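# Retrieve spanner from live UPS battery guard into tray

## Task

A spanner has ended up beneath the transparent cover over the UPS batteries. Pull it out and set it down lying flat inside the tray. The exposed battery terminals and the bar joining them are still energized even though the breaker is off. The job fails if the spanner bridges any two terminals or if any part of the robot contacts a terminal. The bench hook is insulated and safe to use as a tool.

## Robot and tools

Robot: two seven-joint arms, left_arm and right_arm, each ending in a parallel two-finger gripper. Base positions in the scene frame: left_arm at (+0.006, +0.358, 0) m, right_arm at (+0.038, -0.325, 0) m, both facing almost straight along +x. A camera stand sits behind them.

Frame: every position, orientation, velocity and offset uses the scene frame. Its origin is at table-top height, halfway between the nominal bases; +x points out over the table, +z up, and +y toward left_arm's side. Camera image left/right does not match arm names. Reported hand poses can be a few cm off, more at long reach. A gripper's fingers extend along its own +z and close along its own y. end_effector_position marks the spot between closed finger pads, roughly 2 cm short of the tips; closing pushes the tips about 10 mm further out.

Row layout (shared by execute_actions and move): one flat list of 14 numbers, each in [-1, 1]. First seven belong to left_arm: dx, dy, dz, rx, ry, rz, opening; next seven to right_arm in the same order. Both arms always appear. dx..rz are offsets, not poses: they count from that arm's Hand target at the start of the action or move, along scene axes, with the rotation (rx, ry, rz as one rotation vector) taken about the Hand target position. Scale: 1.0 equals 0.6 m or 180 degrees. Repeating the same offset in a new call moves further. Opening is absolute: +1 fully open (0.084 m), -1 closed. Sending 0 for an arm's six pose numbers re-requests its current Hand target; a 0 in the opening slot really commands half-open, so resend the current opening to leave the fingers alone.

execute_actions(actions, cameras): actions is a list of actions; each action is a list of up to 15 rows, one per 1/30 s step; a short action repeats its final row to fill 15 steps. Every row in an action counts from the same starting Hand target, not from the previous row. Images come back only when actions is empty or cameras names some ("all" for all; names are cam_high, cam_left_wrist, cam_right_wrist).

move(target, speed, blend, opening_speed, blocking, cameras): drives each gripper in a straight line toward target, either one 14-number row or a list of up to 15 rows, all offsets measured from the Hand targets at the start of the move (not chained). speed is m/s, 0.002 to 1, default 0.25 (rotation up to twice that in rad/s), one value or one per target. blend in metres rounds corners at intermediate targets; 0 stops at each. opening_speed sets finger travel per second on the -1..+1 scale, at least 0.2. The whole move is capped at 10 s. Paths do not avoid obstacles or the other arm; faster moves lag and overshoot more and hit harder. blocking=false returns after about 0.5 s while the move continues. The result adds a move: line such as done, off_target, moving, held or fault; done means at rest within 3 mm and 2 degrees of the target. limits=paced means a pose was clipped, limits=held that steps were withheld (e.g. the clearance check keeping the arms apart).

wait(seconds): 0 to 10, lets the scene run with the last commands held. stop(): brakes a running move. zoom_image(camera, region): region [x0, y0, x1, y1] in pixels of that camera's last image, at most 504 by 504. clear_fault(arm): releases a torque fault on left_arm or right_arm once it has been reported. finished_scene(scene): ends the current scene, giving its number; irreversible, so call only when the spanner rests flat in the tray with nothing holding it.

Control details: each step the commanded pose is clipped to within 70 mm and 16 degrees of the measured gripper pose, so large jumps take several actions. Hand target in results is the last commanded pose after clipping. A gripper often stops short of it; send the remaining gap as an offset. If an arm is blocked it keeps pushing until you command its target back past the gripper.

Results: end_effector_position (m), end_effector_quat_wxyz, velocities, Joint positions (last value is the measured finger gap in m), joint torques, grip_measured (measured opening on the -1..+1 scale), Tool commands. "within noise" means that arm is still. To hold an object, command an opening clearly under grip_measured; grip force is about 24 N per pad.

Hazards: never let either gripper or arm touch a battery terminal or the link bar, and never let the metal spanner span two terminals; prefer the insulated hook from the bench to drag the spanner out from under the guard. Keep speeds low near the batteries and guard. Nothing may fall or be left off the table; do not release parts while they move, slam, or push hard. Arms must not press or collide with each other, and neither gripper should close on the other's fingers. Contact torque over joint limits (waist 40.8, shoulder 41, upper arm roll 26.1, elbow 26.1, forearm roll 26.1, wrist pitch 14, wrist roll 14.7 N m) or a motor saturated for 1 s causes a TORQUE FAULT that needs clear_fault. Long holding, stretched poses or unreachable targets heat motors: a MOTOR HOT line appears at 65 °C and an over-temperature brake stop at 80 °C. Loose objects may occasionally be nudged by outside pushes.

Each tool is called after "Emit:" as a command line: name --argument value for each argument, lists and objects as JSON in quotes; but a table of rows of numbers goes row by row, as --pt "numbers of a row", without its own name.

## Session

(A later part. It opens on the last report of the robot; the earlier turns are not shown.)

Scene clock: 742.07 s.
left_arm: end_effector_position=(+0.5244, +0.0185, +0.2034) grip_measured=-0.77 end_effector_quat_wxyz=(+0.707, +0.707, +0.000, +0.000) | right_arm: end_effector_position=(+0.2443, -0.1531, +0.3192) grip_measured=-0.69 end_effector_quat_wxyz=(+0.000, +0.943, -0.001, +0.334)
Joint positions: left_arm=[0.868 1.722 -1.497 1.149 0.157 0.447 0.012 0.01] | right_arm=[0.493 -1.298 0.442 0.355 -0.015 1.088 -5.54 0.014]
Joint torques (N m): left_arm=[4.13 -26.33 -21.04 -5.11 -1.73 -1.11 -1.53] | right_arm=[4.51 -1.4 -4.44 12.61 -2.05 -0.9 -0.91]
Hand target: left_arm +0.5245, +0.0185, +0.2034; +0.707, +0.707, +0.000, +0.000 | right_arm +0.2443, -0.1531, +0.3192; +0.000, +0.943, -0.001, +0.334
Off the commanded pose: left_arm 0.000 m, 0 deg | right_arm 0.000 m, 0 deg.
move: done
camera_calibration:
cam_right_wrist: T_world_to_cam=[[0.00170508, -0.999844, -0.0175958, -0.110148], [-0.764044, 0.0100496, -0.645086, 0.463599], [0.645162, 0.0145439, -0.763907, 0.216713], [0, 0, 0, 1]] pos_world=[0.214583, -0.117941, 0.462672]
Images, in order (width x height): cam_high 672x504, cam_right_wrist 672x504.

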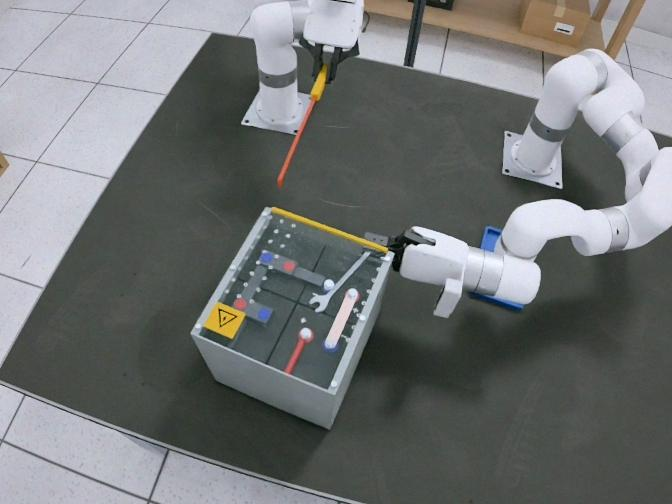

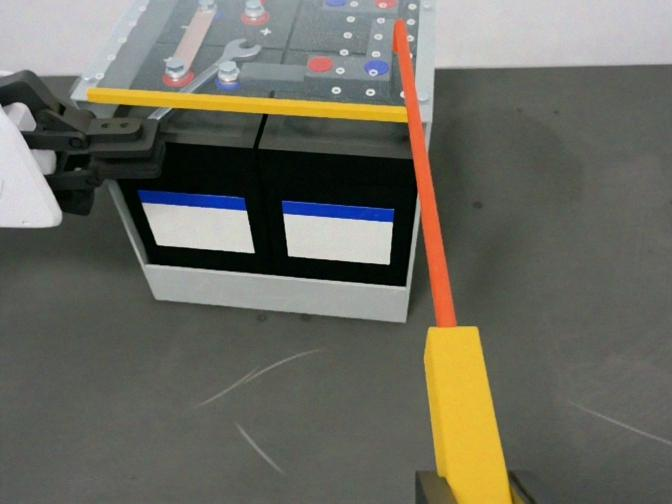

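Emit:
move --target '[0,0,0.003,-0.0253,-0.0364,0,-1,0,0,0,0,0,0,-1]' --speed 0.05 --cameras '["cam_high","cam_right_wrist"]'

Emit:
zoom_image --camera "cam_right_wrist" --region '[60, 0, 280, 200]'

Emit:
zoom_image --camera "cam_high" --region '[290, 220, 400, 330]'

Scene clock: 750.60 s.
left_arm: end_effector_position=(+0.5245, +0.0186, +0.2052) grip_measured=-0.82 end_effector_quat_wxyz=(+0.734, +0.677, -0.040, +0.040) | right_arm: end_effector_position=(+0.2443, -0.1531, +0.3192) grip_measured=-0.69 end_effector_quat_wxyz=(+0.000, +0.943, -0.001, +0.334)
Joint positions: left_arm=[0.871 1.831 -1.518 1.165 0.194 0.476 0.148 0.008] | right_arm=[0.493 -1.298 0.442 0.355 -0.015 1.088 -5.54 0.014]
Joint torques (N m): left_arm=[0.72 -15.92 -21.25 -3.15 2.84 1.34 1.46] | right_arm=[4.41 -1.44 -4.53 12.7 -1.99 -0.94 -0.94]
Hand target: left_arm +0.5245, +0.0185, +0.2052; +0.734, +0.677, -0.040, +0.040 | right_arm +0.2443, -0.1531, +0.3192; +0.000, +0.943, -0.001, +0.334
Off the commanded pose: left_arm 0.000 m, 0 deg | right_arm 0.000 m, 0 deg.
move: done
camera_calibration:
cam_right_wrist: T_world_to_cam=[[0.00170508, -0.999844, -0.0175958, -0.110148], [-0.764044, 0.0100496, -0.645086, 0.463599], [0.645162, 0.0145439, -0.763907, 0.216713], [0, 0, 0, 1]] pos_world=[0.214583, -0.117941, 0.462672]
Images, in order (width x height): cam_high 672x504, cam_right_wrist 672x504.

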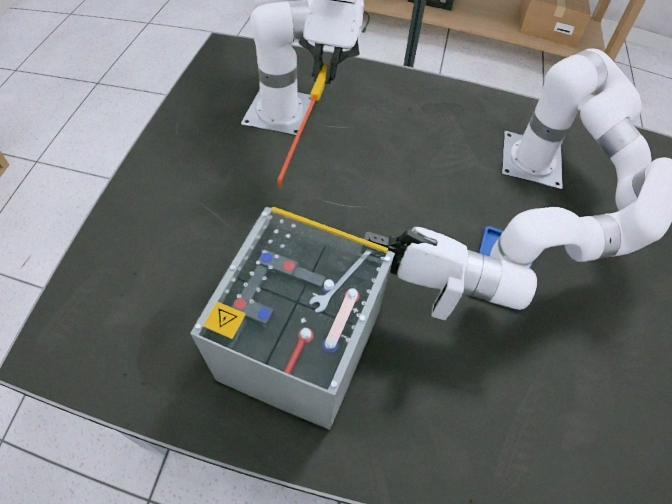

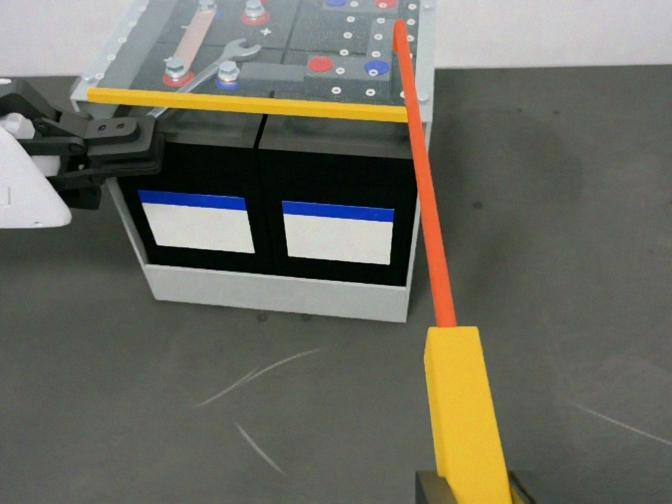

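Scaled by 2.291 from the camera's 672x504 image, which has a finer 960x720 frame.

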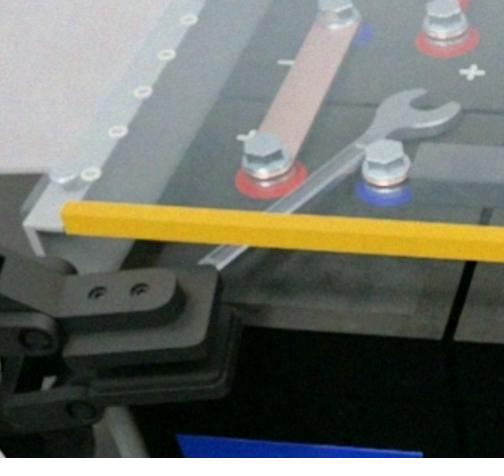

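Scaled by 4.582 from the camera's 672x504 image, which has a finer 960x720 frame.

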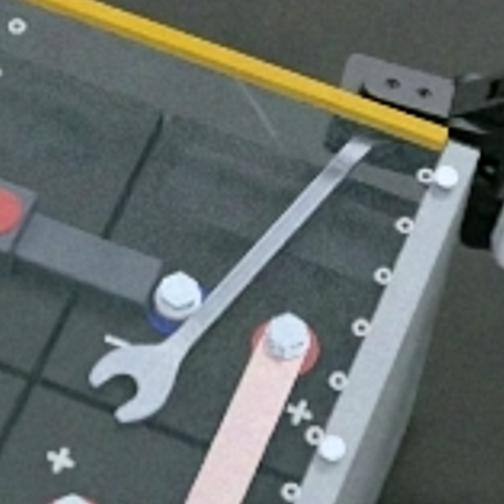

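Emit:
move --target '[-0.002,0,0,-0.0222,-0.032,0,-1,0,0,0,0,0,0,-1]' --speed 0.05 --cameras '["cam_high","cam_right_wrist"]'

Emit:
zoom_image --camera "cam_right_wrist" --region '[60, 0, 280, 200]'

Emit:
zoom_image --camera "cam_high" --region '[290, 220, 400, 330]'

Scene clock: 763.60 s.
left_arm: end_effector_position=(+0.5233, +0.0185, +0.2053) grip_measured=-0.82 end_effector_quat_wxyz=(+0.754, +0.648, -0.076, +0.076) | right_arm: end_effector_position=(+0.2443, -0.1531, +0.3192) grip_measured=-0.69 end_effector_quat_wxyz=(+0.000, +0.943, -0.001, +0.334)
Joint positions: left_arm=[0.87 1.927 -1.537 1.186 0.223 0.518 0.27 0.008] | right_arm=[0.493 -1.298 0.442 0.355 -0.015 1.088 -5.54 0.014]
Joint torques (N m): left_arm=[-3.38 -15.85 -21.93 -5.06 2.88 1.43 1.78] | right_arm=[4.56 -1.35 -4.49 12.59 -1.97 -0.97 -0.95]
Hand target: left_arm +0.5233, +0.0185, +0.2052; +0.754, +0.648, -0.076, +0.076 | right_arm +0.2443, -0.1531, +0.3192; +0.000, +0.943, -0.001, +0.334
Off the commanded pose: left_arm 0.000 m, 0 deg | right_arm 0.000 m, 0 deg.
move: done
camera_calibration:
cam_right_wrist: T_world_to_cam=[[0.00170508, -0.999844, -0.0175958, -0.110148], [-0.764044, 0.0100496, -0.645086, 0.463599], [0.645162, 0.0145439, -0.763907, 0.216713], [0, 0, 0, 1]] pos_world=[0.214583, -0.117941, 0.462672]
Images, in order (width x height): cam_high 672x504, cam_right_wrist 672x504.

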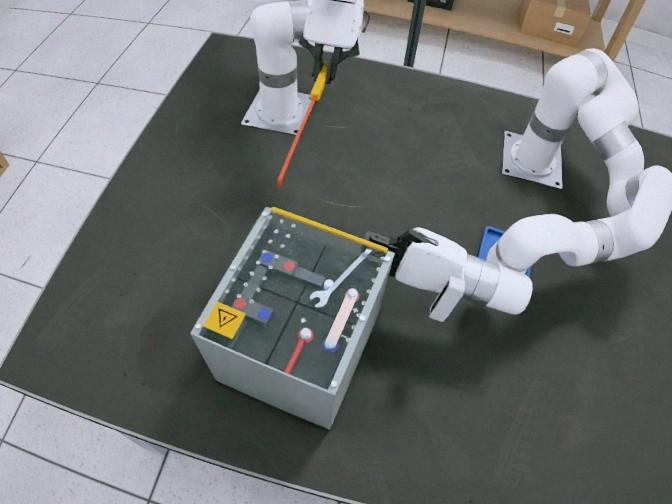

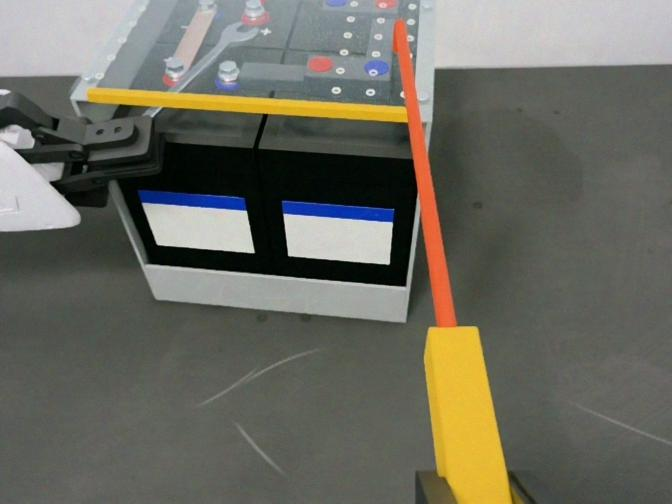

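Scaled by 2.291 from the camera's 672x504 image, which has a finer 960x720 frame.

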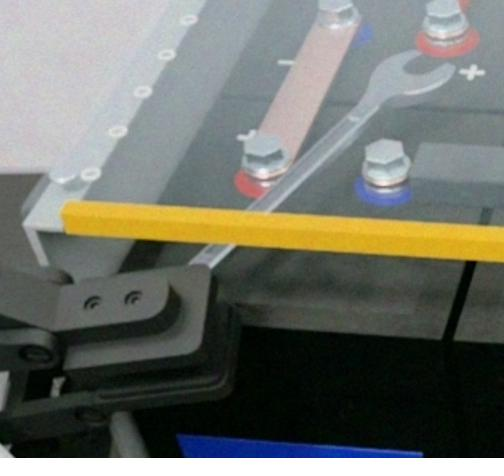

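Scaled by 4.582 from the camera's 672x504 image, which has a finer 960x720 frame.

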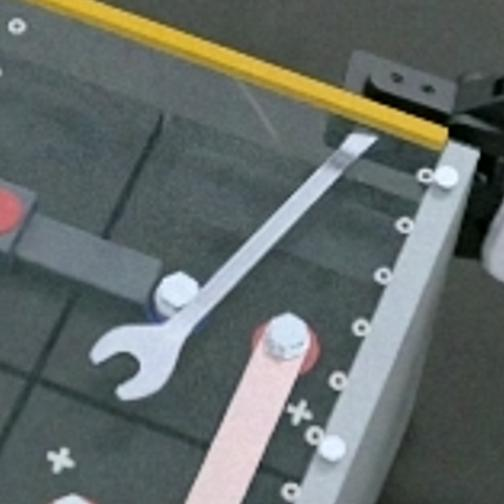

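Emit:
move --target '[-0.003,0,0.0075,0,0,0,-1,0,0,0,0,0,0,-1]' --speed 0.03 --cameras '["cam_high","cam_right_wrist"]'

Emit:
zoom_image --camera "cam_right_wrist" --region '[60, 0, 280, 200]'

Emit:
zoom_image --camera "cam_high" --region '[290, 220, 400, 330]'

Scene clock: 769.70 s.
left_arm: end_effector_position=(+0.5215, +0.0185, +0.2097) grip_measured=-0.82 end_effector_quat_wxyz=(+0.754, +0.648, -0.076, +0.076) | right_arm: end_effector_position=(+0.2443, -0.1531, +0.3192) grip_measured=-0.69 end_effector_quat_wxyz=(+0.000, +0.943, -0.001, +0.334)
Joint positions: left_arm=[0.873 1.921 -1.541 1.175 0.222 0.511 0.263 0.008] | right_arm=[0.493 -1.298 0.442 0.355 -0.015 1.088 -5.54 0.014]
Joint torques (N m): left_arm=[4.12 -25.74 -21.92 -9.34 -1.73 -0.83 -1.42] | right_arm=[4.5 -1.44 -4.38 12.68 -1.82 -0.96 -0.9]
Hand target: left_arm +0.5215, +0.0185, +0.2097; +0.754, +0.648, -0.076, +0.076 | right_arm +0.2443, -0.1531, +0.3192; +0.000, +0.943, -0.001, +0.334
Off the commanded pose: left_arm 0.000 m, 0 deg | right_arm 0.000 m, 0 deg.
move: done
camera_calibration:
cam_right_wrist: T_world_to_cam=[[0.00170508, -0.999844, -0.0175958, -0.110148], [-0.764044, 0.0100496, -0.645086, 0.463599], [0.645162, 0.0145439, -0.763907, 0.216713], [0, 0, 0, 1]] pos_world=[0.214583, -0.117941, 0.462672]
Images, in order (width x height): cam_high 672x504, cam_right_wrist 672x504.

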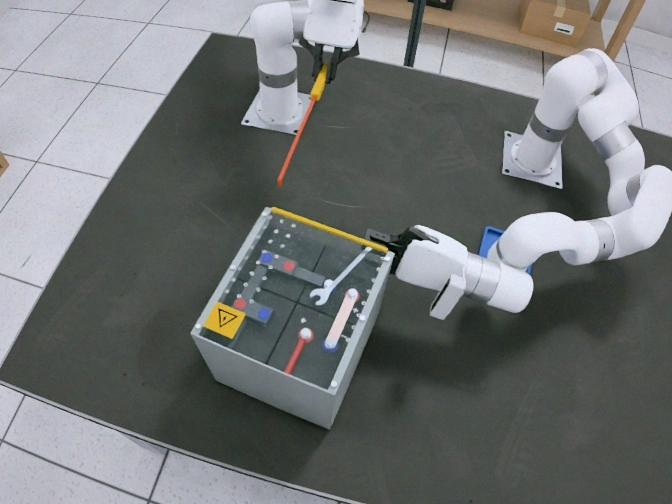

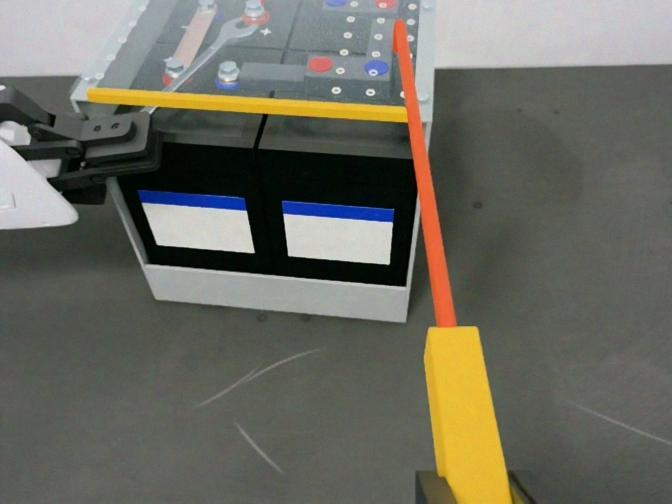

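Scaled by 2.291 from the camera's 672x504 image, which has a finer 960x720 frame.

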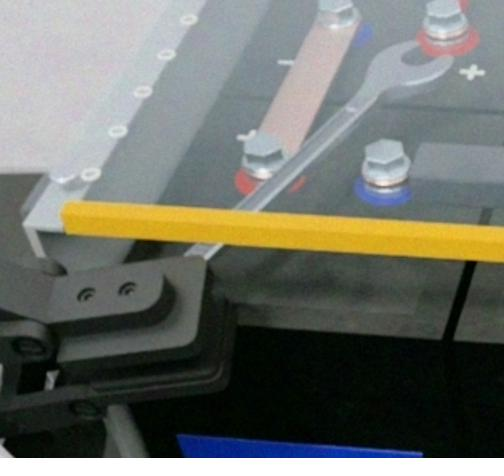

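Scaled by 4.582 from the camera's 672x504 image, which has a finer 960x720 frame.

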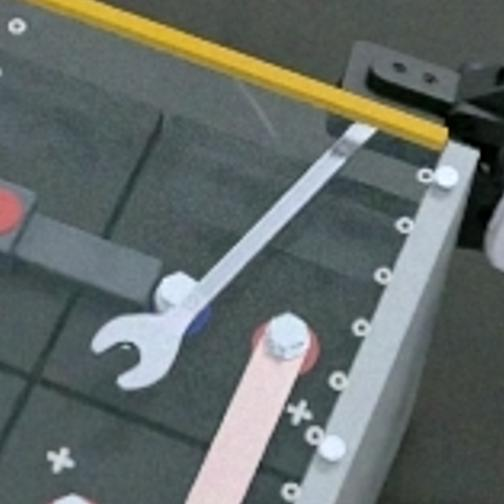

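Emit:
move --target '[-0.025,0,0,0,0,0,-1,0,0,0,0,0,0,-1]' --speed 0.05 --cameras '["cam_high","cam_right_wrist"]'

Emit:
zoom_image --camera "cam_right_wrist" --region '[60, 0, 280, 200]'

Emit:
zoom_image --camera "cam_high" --region '[290, 220, 400, 330]'

Scene clock: 774.27 s.
left_arm: end_effector_position=(+0.5065, +0.0185, +0.2098) grip_measured=-0.82 end_effector_quat_wxyz=(+0.754, +0.648, -0.076, +0.076) | right_arm: end_effector_position=(+0.2443, -0.1531, +0.3192) grip_measured=-0.69 end_effector_quat_wxyz=(+0.000, +0.943, -0.001, +0.334)
Joint positions: left_arm=[0.908 1.922 -1.521 1.112 0.228 0.479 0.262 0.008] | right_arm=[0.493 -1.298 0.442 0.355 -0.015 1.088 -5.54 0.014]
Joint torques (N m): left_arm=[3.84 -14.71 -16.57 -9.44 2.87 -0.88 -1.34] | right_arm=[4.4 -1.5 -4.47 12.75 -1.8 -0.95 -0.97]
Hand target: left_arm +0.5065, +0.0185, +0.2097; +0.754, +0.648, -0.076, +0.076 | right_arm +0.2443, -0.1531, +0.3192; +0.000, +0.943, -0.001, +0.334
Off the commanded pose: left_arm 0.000 m, 0 deg | right_arm 0.000 m, 0 deg.
move: done
camera_calibration:
cam_right_wrist: T_world_to_cam=[[0.00170508, -0.999844, -0.0175958, -0.110148], [-0.764044, 0.0100496, -0.645086, 0.463599], [0.645162, 0.0145439, -0.763907, 0.216713], [0, 0, 0, 1]] pos_world=[0.214583, -0.117941, 0.462672]
Images, in order (width x height): cam_high 672x504, cam_right_wrist 672x504.

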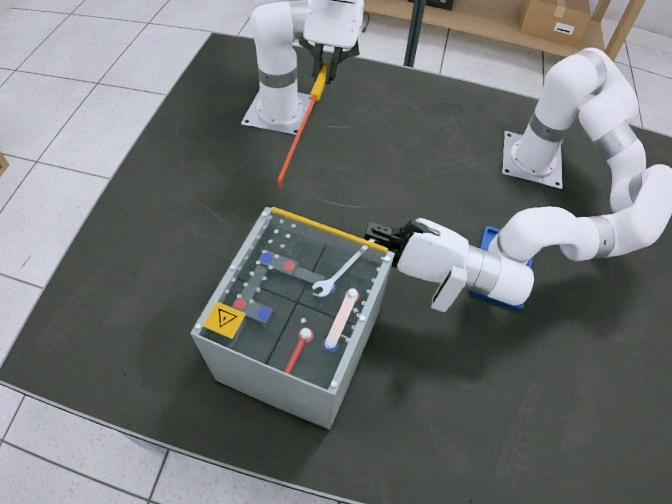

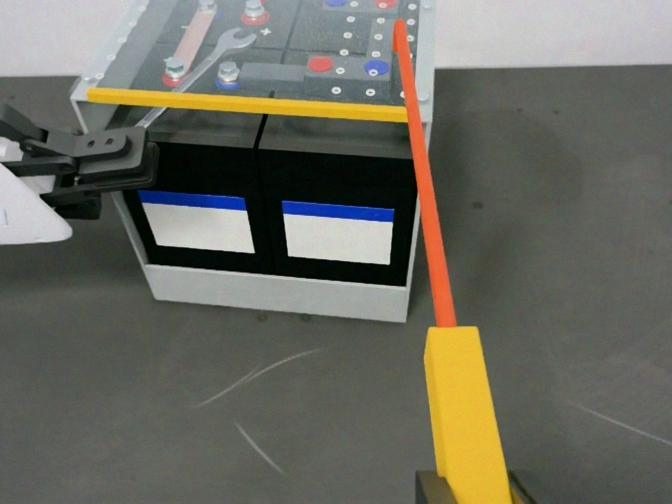

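Scaled by 2.291 from the camera's 672x504 image, which has a finer 960x720 frame.

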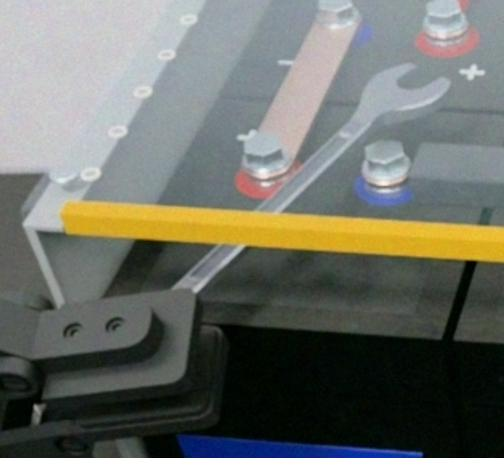

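Scaled by 4.582 from the camera's 672x504 image, which has a finer 960x720 frame.

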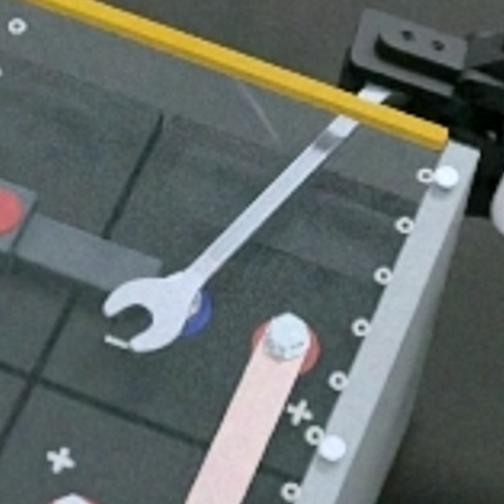

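Emit:
move --target '[-0.1,0,0,0,0,0,-1,0,0,0,0,0,0,-1]' --speed 0.06 --cameras '["cam_high","cam_right_wrist"]'

Scene clock: 778.63 s.
left_arm: end_effector_position=(+0.4465, +0.0185, +0.2098) grip_measured=-0.82 end_effector_quat_wxyz=(+0.754, +0.648, -0.076, +0.076) | right_arm: end_effector_position=(+0.2443, -0.1531, +0.3192) grip_measured=-0.69 end_effector_quat_wxyz=(+0.000, +0.943, -0.001, +0.334)
Joint positions: left_arm=[1.034 1.919 -1.439 0.88 0.257 0.362 0.261 0.008] | right_arm=[0.493 -1.298 0.442 0.355 -0.015 1.088 -5.54 0.014]
Joint torques (N m): left_arm=[3.93 -20.76 -15.58 -9.69 3.08 -0.77 1.72] | right_arm=[4.75 -1.43 -4.31 12.75 -1.78 -0.98 -0.83]
Hand target: left_arm +0.4465, +0.0185, +0.2097; +0.754, +0.648, -0.076, +0.076 | right_arm +0.2443, -0.1531, +0.3192; +0.000, +0.943, -0.001, +0.334
Off the commanded pose: left_arm 0.000 m, 0 deg | right_arm 0.000 m, 0 deg.
move: done
camera_calibration:
cam_right_wrist: T_world_to_cam=[[0.00170508, -0.999844, -0.0175958, -0.110148], [-0.764044, 0.0100496, -0.645086, 0.463599], [0.645162, 0.0145439, -0.763907, 0.216713], [0, 0, 0, 1]] pos_world=[0.214583, -0.117941, 0.462672]
Images, in order (width x height): cam_high 672x504, cam_right_wrist 672x504.

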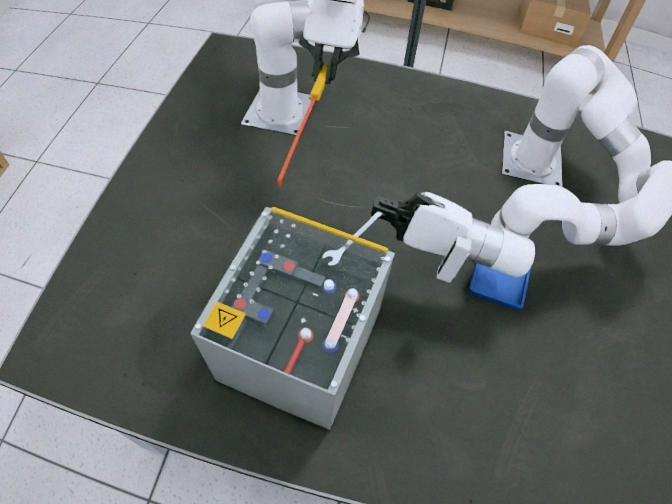

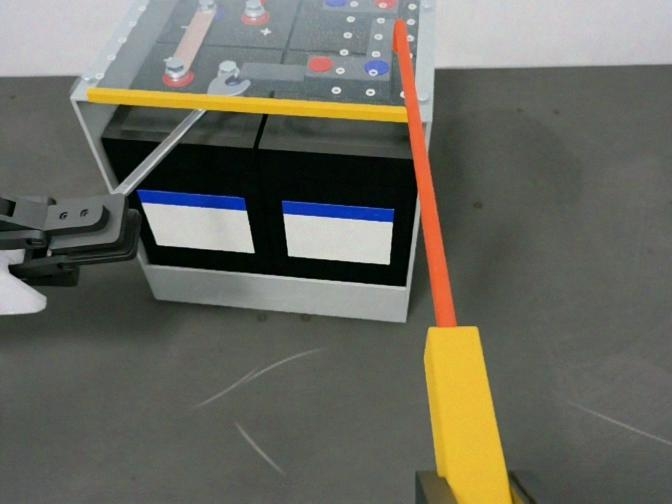

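Emit:
move --pt "-0.17 0 0 0 0 0 -1 0 0 0 0 0 0 -1" --pt "-0.22 0.22 0.03 0 0 0.11 -1 0 0 0 0 0 0 -1" --pt "-0.24 0.42 0.03 0 0 0.14 -1 0 0 0 0 0 0 -1" --speed '[0.1,0.15,0.2]' --blend '[0.02,0.03,0]' --cameras '["cam_high","cam_left_wrist","cam_right_wrist"]'

Emit:
zoom_image --camera "cam_high" --region '[380, 120, 600, 340]'

Scene clock: 801.23 s.
left_arm: end_effector_position=(+0.3025, +0.2705, +0.2277) grip_measured=-0.82 end_effector_quat_wxyz=(+0.719, +0.649, +0.068, +0.238) | right_arm: end_effector_position=(+0.2443, -0.1531, +0.3192) grip_measured=-0.69 end_effector_quat_wxyz=(+0.000, +0.943, -0.001, +0.334)
Joint positions: left_arm=[2.537 1.648 -1.17 0.135 0.201 0.682 0.362 0.008] | right_arm=[0.493 -1.298 0.442 0.355 -0.015 1.088 -5.54 0.014]
Joint torques (N m): left_arm=[3.89 -11.6 -11.72 -10.3 -2.35 1.54 1.61] | right_arm=[4.64 -1.32 -4.31 12.84 -1.69 -1 -0.77]
Hand target: left_arm +0.3025, +0.2705, +0.2277; +0.719, +0.649, +0.068, +0.238 | right_arm +0.2443, -0.1531, +0.3192; +0.000, +0.943, -0.001, +0.334
Off the commanded pose: left_arm 0.000 m, 0 deg | right_arm 0.000 m, 0 deg.
move: done
camera_calibration:
cam_left_wrist: T_world_to_cam=[[-0.269061, 0.0468287, 0.961984, -0.122252], [-0.875657, -0.427794, -0.224091, 0.496636], [0.401037, -0.902662, 0.156108, 0.218539], [0, 0, 0, 1]] pos_world=[0.314347, 0.415449, 0.194781]
cam_right_wrist: T_world_to_cam=[[0.00170508, -0.999844, -0.0175958, -0.110148], [-0.764044, 0.0100496, -0.645086, 0.463599], [0.645162, 0.0145439, -0.763907, 0.216713], [0, 0, 0, 1]] pos_world=[0.214583, -0.117941, 0.462672]

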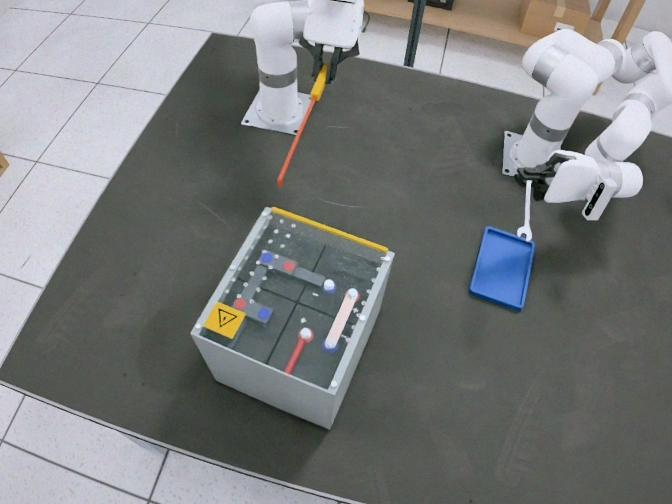

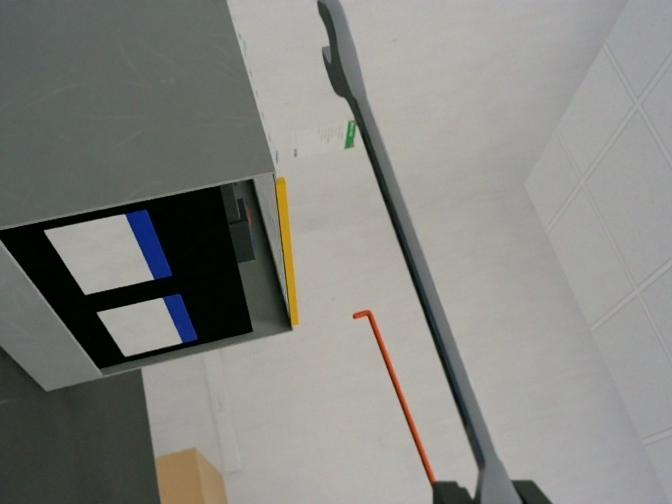

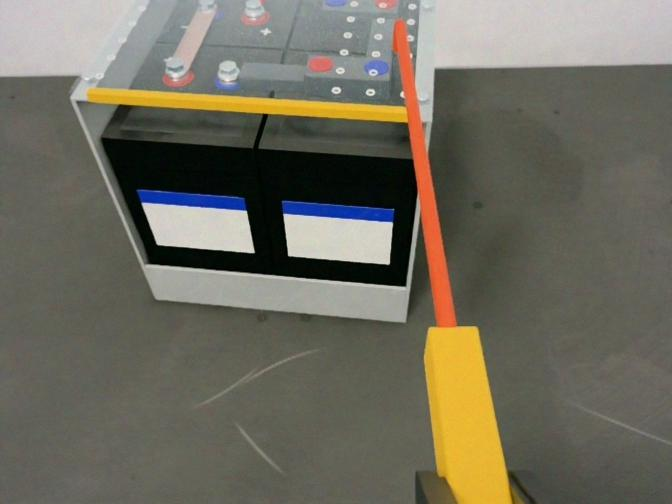

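Scaled by 2.291 from the camera's 672x504 image, which has a finer 960x720 frame.

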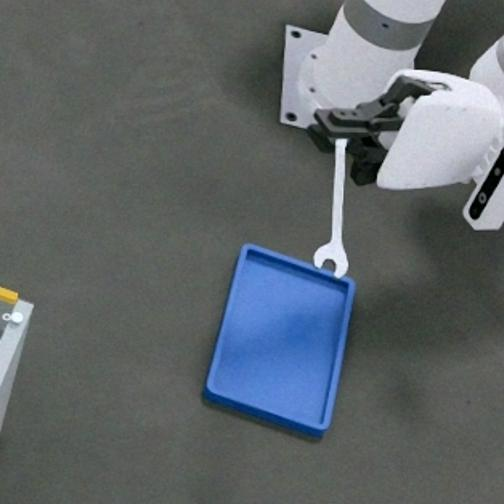

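Emit:
move --target '[0,0.045,-0.03,0,0,-0.033,-1,0,0,0,0,0,0,-1]' --speed 0.15

Emit:
move --target '[0,0,-0.06,0.33,-0.046,0,-1,0,0,0,0,0,0,-1]' --speed 0.3 --cameras '["cam_high","cam_left_wrist"]'

Emit:
zoom_image --camera "cam_high" --region '[430, 150, 590, 330]'

Scene clock: 820.90 s.
left_arm: end_effector_position=(+0.3025, +0.2975, +0.2098) grip_measured=-0.82 end_effector_quat_wxyz=(+0.730, +0.652, +0.034, +0.201) | right_arm: end_effector_position=(+0.2443, -0.1531, +0.3192) grip_measured=-0.69 end_effector_quat_wxyz=(+0.000, +0.943, -0.001, +0.334)
Joint positions: left_arm=[2.467 1.667 -1.19 0.3 0.184 0.874 0.365 0.008] | right_arm=[0.493 -1.298 0.442 0.355 -0.015 1.088 -5.54 0.014]
Joint torques (N m): left_arm=[-3.29 -2.69 -13.46 -5.4 -2.67 1.52 1.62] | right_arm=[4.4 -1.3 -4.31 12.83 -1.57 -0.99 -0.82]
Hand target: left_arm +0.3025, +0.2975, +0.2097; +0.730, +0.652, +0.034, +0.201 | right_arm +0.2443, -0.1531, +0.3192; +0.000, +0.943, -0.001, +0.334
Off the commanded pose: left_arm 0.000 m, 0 deg | right_arm 0.000 m, 0 deg.
move: done

Scene clock: 823.27 s.
left_arm: end_effector_position=(+0.3025, +0.2975, +0.1738) grip_measured=-0.82 end_effector_quat_wxyz=(+0.312, +0.912, -0.120, +0.236) | right_arm: end_effector_position=(+0.2443, -0.1531, +0.3192) grip_measured=-0.69 end_effector_quat_wxyz=(+0.000, +0.943, -0.001, +0.334)
Joint positions: left_arm=[2.489 1.279 -1.923 0.127 0.575 0.691 0.09 0.008] | right_arm=[0.493 -1.298 0.442 0.355 -0.015 1.088 -5.54 0.014]
Joint torques (N m): left_arm=[3.81 -10.41 -10.59 6.58 2.52 -2.51 -1.37] | right_arm=[4.54 -1.32 -4.37 12.9 -1.38 -1.09 -0.76]
Hand target: left_arm +0.3025, +0.2975, +0.1737; +0.312, +0.912, -0.120, +0.236 | right_arm +0.2443, -0.1531, +0.3192; +0.000, +0.943, -0.001, +0.334
Off the commanded pose: left_arm 0.000 m, 0 deg | right_arm 0.000 m, 0 deg.
move: done
camera_calibration:
cam_left_wrist: T_world_to_cam=[[-0.38042, -0.768972, 0.513773, 0.282763], [-0.856796, 0.0839385, -0.508778, 0.387583], [0.348111, -0.633748, -0.690784, 0.334495], [0, 0, 0, 1]] pos_world=[0.323207, 0.396889, 0.282981]
Images, in order (width x height): cam_high 672x504, cam_left_wrist 672x504.

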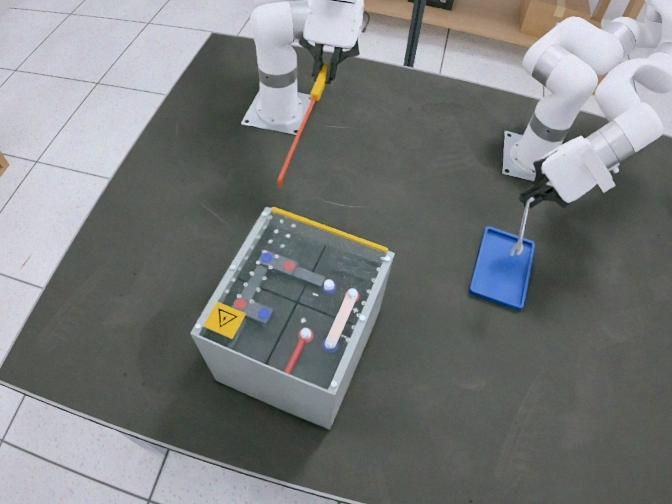

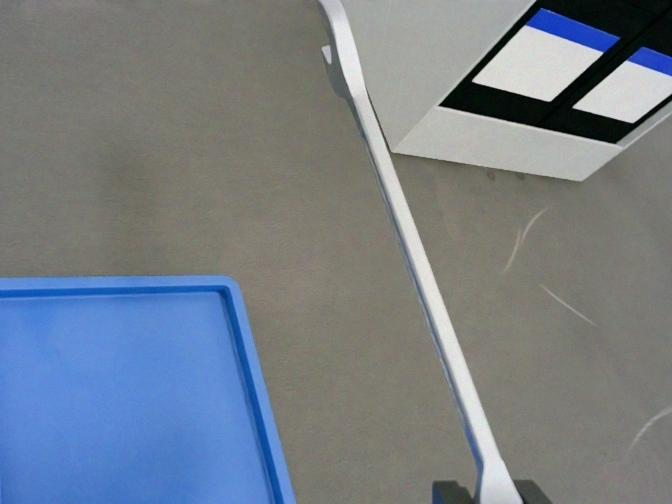

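Scaled by 2.800 from the camera's 672x504 image, which has a finer 960x720 frame.

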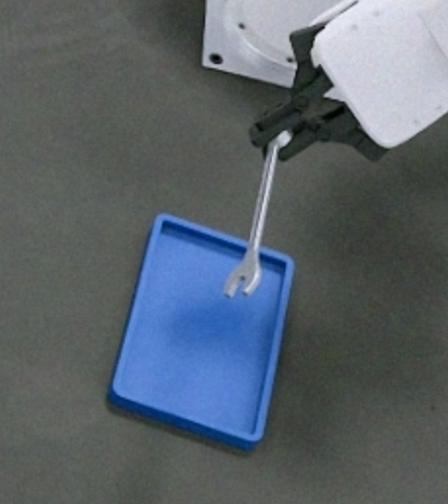

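Emit:
move --target '[0,0,-0.19,0,0,0,-1,0,0,0,0,0,0,-1]' --speed 0.15 --cameras '["cam_high","cam_left_wrist"]'

Emit:
zoom_image --camera "cam_high" --region '[450, 190, 560, 320]'

Scene clock: 831.60 s.
left_arm: end_effector_position=(+0.3024, +0.2975, +0.0598) grip_measured=-0.82 end_effector_quat_wxyz=(+0.312, +0.912, -0.120, +0.236) | right_arm: end_effector_position=(+0.2443, -0.1531, +0.3192) grip_measured=-0.69 end_effector_quat_wxyz=(+0.000, +0.943, -0.001, +0.334)
Joint positions: left_arm=[2.157 0.925 -1.31 0.108 0.796 0.186 0.3 0.008] | right_arm=[0.493 -1.298 0.442 0.355 -0.015 1.088 -5.54 0.014]
Joint torques (N m): left_arm=[-3.37 -11.56 -5.64 3.18 3.35 -2.26 -1.45] | right_arm=[4.51 -1.36 -4.18 12.96 -1.43 -1.09 -0.75]
Hand target: left_arm +0.3025, +0.2975, +0.0597; +0.312, +0.912, -0.120, +0.236 | right_arm +0.2443, -0.1531, +0.3192; +0.000, +0.943, -0.001, +0.334
Off the commanded pose: left_arm 0.000 m, 0 deg | right_arm 0.000 m, 0 deg.
move: done
camera_calibration:
cam_left_wrist: T_world_to_cam=[[-0.380389, -0.768953, 0.513825, 0.341307], [-0.856845, 0.0839529, -0.508692, 0.329578], [0.348023, -0.63377, -0.690808, 0.255787], [0, 0, 0, 1]] pos_world=[0.323207, 0.39689, 0.168982]
Images, in order (width x height): cam_high 672x504, cam_left_wrist 672x504.

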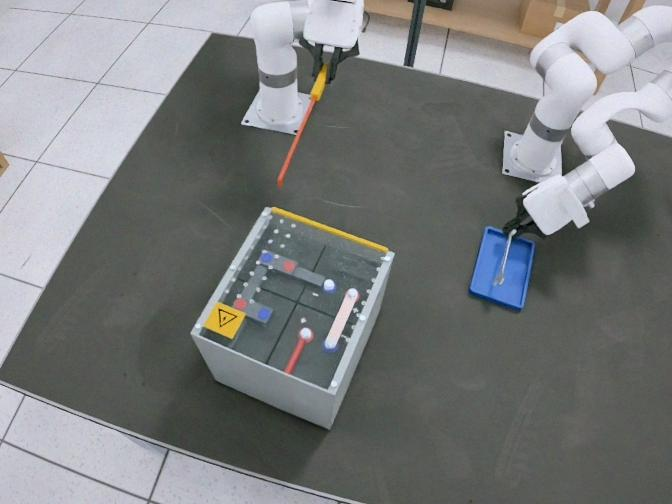

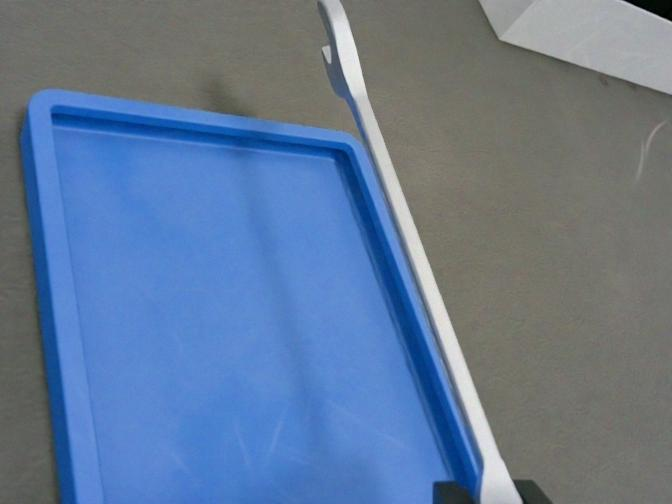

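Scaled by 3.877 from the camera's 672x504 image, which has a finer 960x720 frame.

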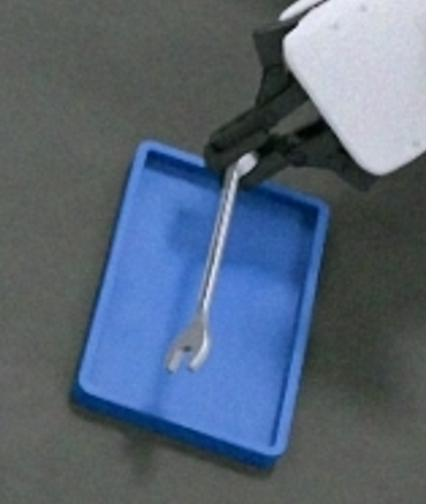

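Emit:
move --pt "0.001 0.033 0 0 0 -0.033 -1 0 0 0 0 0 0 -1" --pt "0.001 0.033 -0.035 0 0 -0.033 -1 0 0 0 0 0 0 -1" --speed 0.06 --cameras '["cam_high","cam_left_wrist"]'

Emit:
zoom_image --camera "cam_high" --region '[450, 190, 560, 320]'

Scene clock: 839.77 s.
left_arm: end_effector_position=(+0.3030, +0.3173, +0.0388) grip_measured=-0.82 end_effector_quat_wxyz=(+0.324, +0.905, -0.168, +0.219) | right_arm: end_effector_position=(+0.2443, -0.1531, +0.3192) grip_measured=-0.69 end_effector_quat_wxyz=(+0.000, +0.943, -0.001, +0.334)
Joint positions: left_arm=[2.127 1.016 -1.223 0.213 0.797 0.34 0.447 0.008] | right_arm=[0.493 -1.298 0.442 0.355 -0.015 1.088 -5.54 0.014]
Joint torques (N m): left_arm=[-3.29 -13.22 -7.03 2.22 3 -2.21 0.5] | right_arm=[4.51 -1.35 -4.15 13.11 -1.38 -1.07 -0.68]
Hand target: left_arm +0.3031, +0.3173, +0.0387; +0.324, +0.905, -0.167, +0.219 | right_arm +0.2443, -0.1531, +0.3192; +0.000, +0.943, -0.001, +0.334
Off the commanded pose: left_arm 0.000 m, 0 deg | right_arm 0.000 m, 0 deg.
move: done
camera_calibration:
cam_left_wrist: T_world_to_cam=[[-0.45812, -0.725424, 0.513699, 0.37723], [-0.843438, 0.172319, -0.508841, 0.285588], [0.280605, -0.666383, -0.690793, 0.284376], [0, 0, 0, 1]] pos_world=[0.333895, 0.413943, 0.147981]
Images, in order (width x height): cam_high 672x504, cam_left_wrist 672x504.

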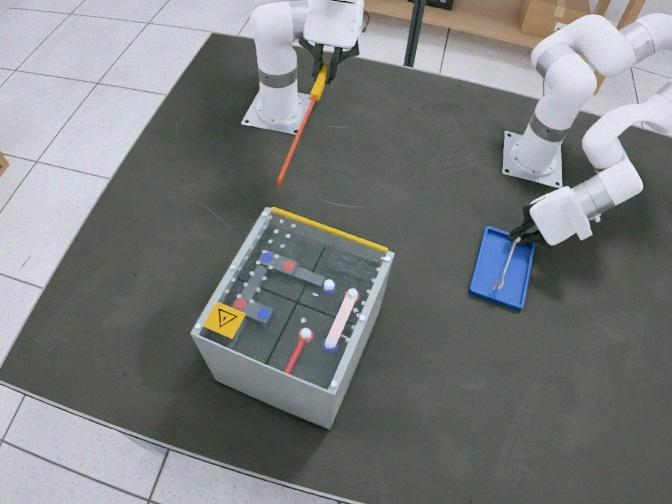

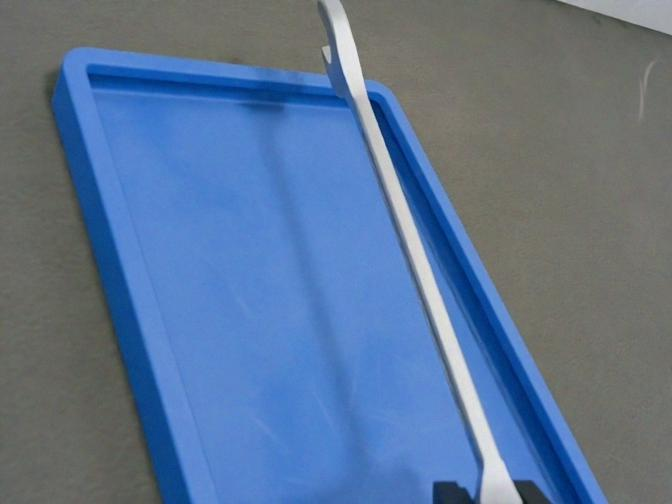

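Scaled by 3.877 from the camera's 672x504 image, which has a finer 960x720 frame.

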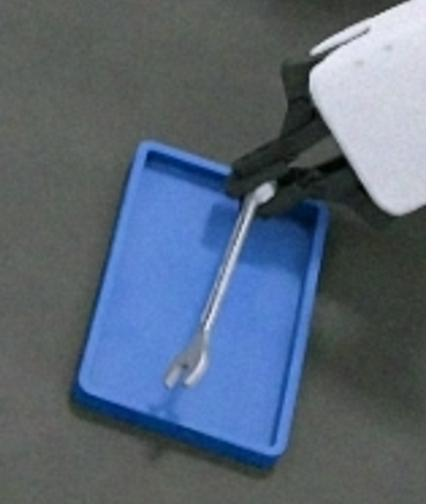

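Emit:
move --target '[0,0,-0.0175,0,0,0,-1,0,0,0,0,0,0,-1]' --speed 0.03 --cameras '["cam_high","cam_left_wrist"]'

Emit:
zoom_image --camera "cam_high" --region '[450, 190, 560, 320]'

Scene clock: 842.53 s.
left_arm: end_effector_position=(+0.3031, +0.3173, +0.0283) grip_measured=-0.82 end_effector_quat_wxyz=(+0.324, +0.905, -0.167, +0.219) | right_arm: end_effector_position=(+0.2443, -0.1531, +0.3192) grip_measured=-0.69 end_effector_quat_wxyz=(+0.000, +0.943, -0.001, +0.334)
Joint positions: left_arm=[2.077 1.008 -1.161 0.224 0.819 0.301 0.456 0.008] | right_arm=[0.493 -1.298 0.442 0.355 -0.015 1.088 -5.54 0.014]
Joint torques (N m): left_arm=[-4.07 -16.07 -4.38 2.95 3.2 -1.4 1.73] | right_arm=[4.69 -1.19 -4.22 12.97 -1.36 -1.12 -0.66]
Hand target: left_arm +0.3031, +0.3173, +0.0282; +0.324, +0.905, -0.167, +0.219 | right_arm +0.2443, -0.1531, +0.3192; +0.000, +0.943, -0.001, +0.334
Off the commanded pose: left_arm 0.000 m, 0 deg | right_arm 0.000 m, 0 deg.
move: done
camera_calibration:
cam_left_wrist: T_world_to_cam=[[-0.458015, -0.725501, 0.513684, 0.382617], [-0.843433, 0.172138, -0.50891, 0.280464], [0.28079, -0.666346, -0.690753, 0.27708], [0, 0, 0, 1]] pos_world=[0.333995, 0.413942, 0.137581]
Images, in order (width x height): cam_high 672x504, cam_left_wrist 672x504.

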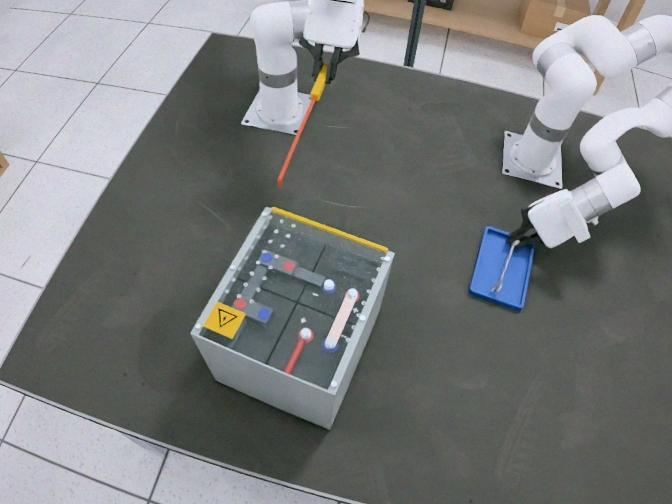

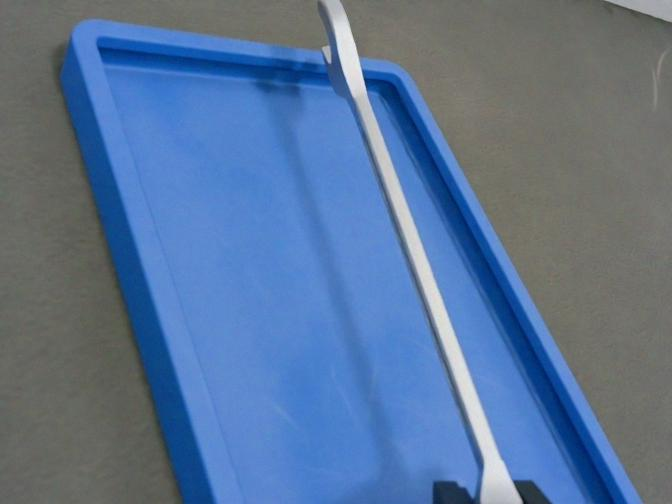

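Scaled by 3.877 from the camera's 672x504 image, which has a finer 960x720 frame.

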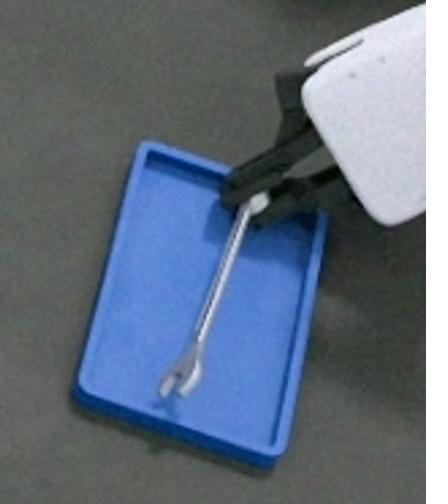

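Emit:
move --target '[0,0,-0.008,0,0,0,-1,0,0,0,0,0,0,-1]' --speed 0.02

Emit:
move --target '[0,0,0,0,0,0,-0.6,0,0,0,0,0,0,-1]' --opening_speed 0.3 --cameras '["cam_high","cam_left_wrist"]'

Emit:
zoom_image --camera "cam_high" --region '[450, 190, 560, 320]'

Scene clock: 853.20 s.
left_arm: end_effector_position=(+0.3118, +0.3135, +0.0355) grip_measured=-0.83 end_effector_quat_wxyz=(+0.315, +0.901, -0.188, +0.232) | right_arm: end_effector_position=(+0.2443, -0.1531, +0.3192) grip_measured=-0.69 end_effector_quat_wxyz=(+0.000, +0.943, -0.001, +0.334)
Joint positions: left_arm=[2.055 1.007 -1.188 0.229 0.827 0.282 0.46 0.008] | right_arm=[0.493 -1.298 0.442 0.355 -0.015 1.088 -5.54 0.014]
Joint torques (N m): left_arm=[0.01 -13.65 -12.15 2.01 0.86 0.01 0.1] | right_arm=[4.59 -1.13 -4.13 13.07 -1.26 -1.14 -0.68]
Hand target: left_arm +0.3118, +0.3135, +0.0355; +0.315, +0.901, -0.188, +0.232 (not the last commanded pose) | right_arm +0.2443, -0.1531, +0.3192; +0.000, +0.943, -0.001, +0.334
Tool commands: left_gripper/opening=-1.0 right_gripper/opening=-1.0
Off the commanded pose: left_arm 0.015 m, 3 deg | right_arm 0.000 m, 0 deg.
TORQUE FAULT: the external load on joint 3 (upper arm roll) of the left arm reached its load limit, and that arm stopped. The contact can be on any part of that arm beyond that joint, not only on its tool. A torque fault puts only its own arm into a fault stop. That arm's remaining commands of this call were not run. The hold on joint 3 (upper arm roll) of that arm was moved back by the arm itself, up to 3 degrees, as the stop began. That arm is still stopped at the end of this call. While its stop runs, that arm, its gripper or tool too, takes no new command.
CLEAR FAULT: the left arm stays stopped (state 4) until you call clear_fault(arm="left_arm").
End effector pose when the fault began: left_arm: position (+0.3035, +0.3172, +0.0244), quat_wxyz (+0.324, +0.905, -0.168, +0.220)
Joint positions when the fault began: left_arm=[2.055 1.006 -1.136 0.229 0.827 0.283 0.46 0.008]
move: fault (left_arm)

not run: an earlier result of this reply reported a stop or a fault. Calls in your next reply go to the robot.

Scaled by 3.877 from the camera's 672x504 image, which has a finer 960x720 frame.
This view is cut from an older image: the scene may have changed since it was taken.

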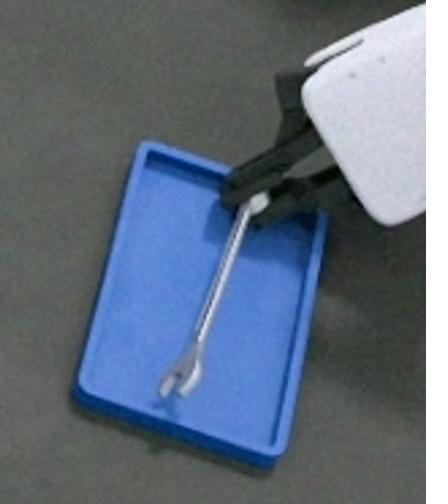

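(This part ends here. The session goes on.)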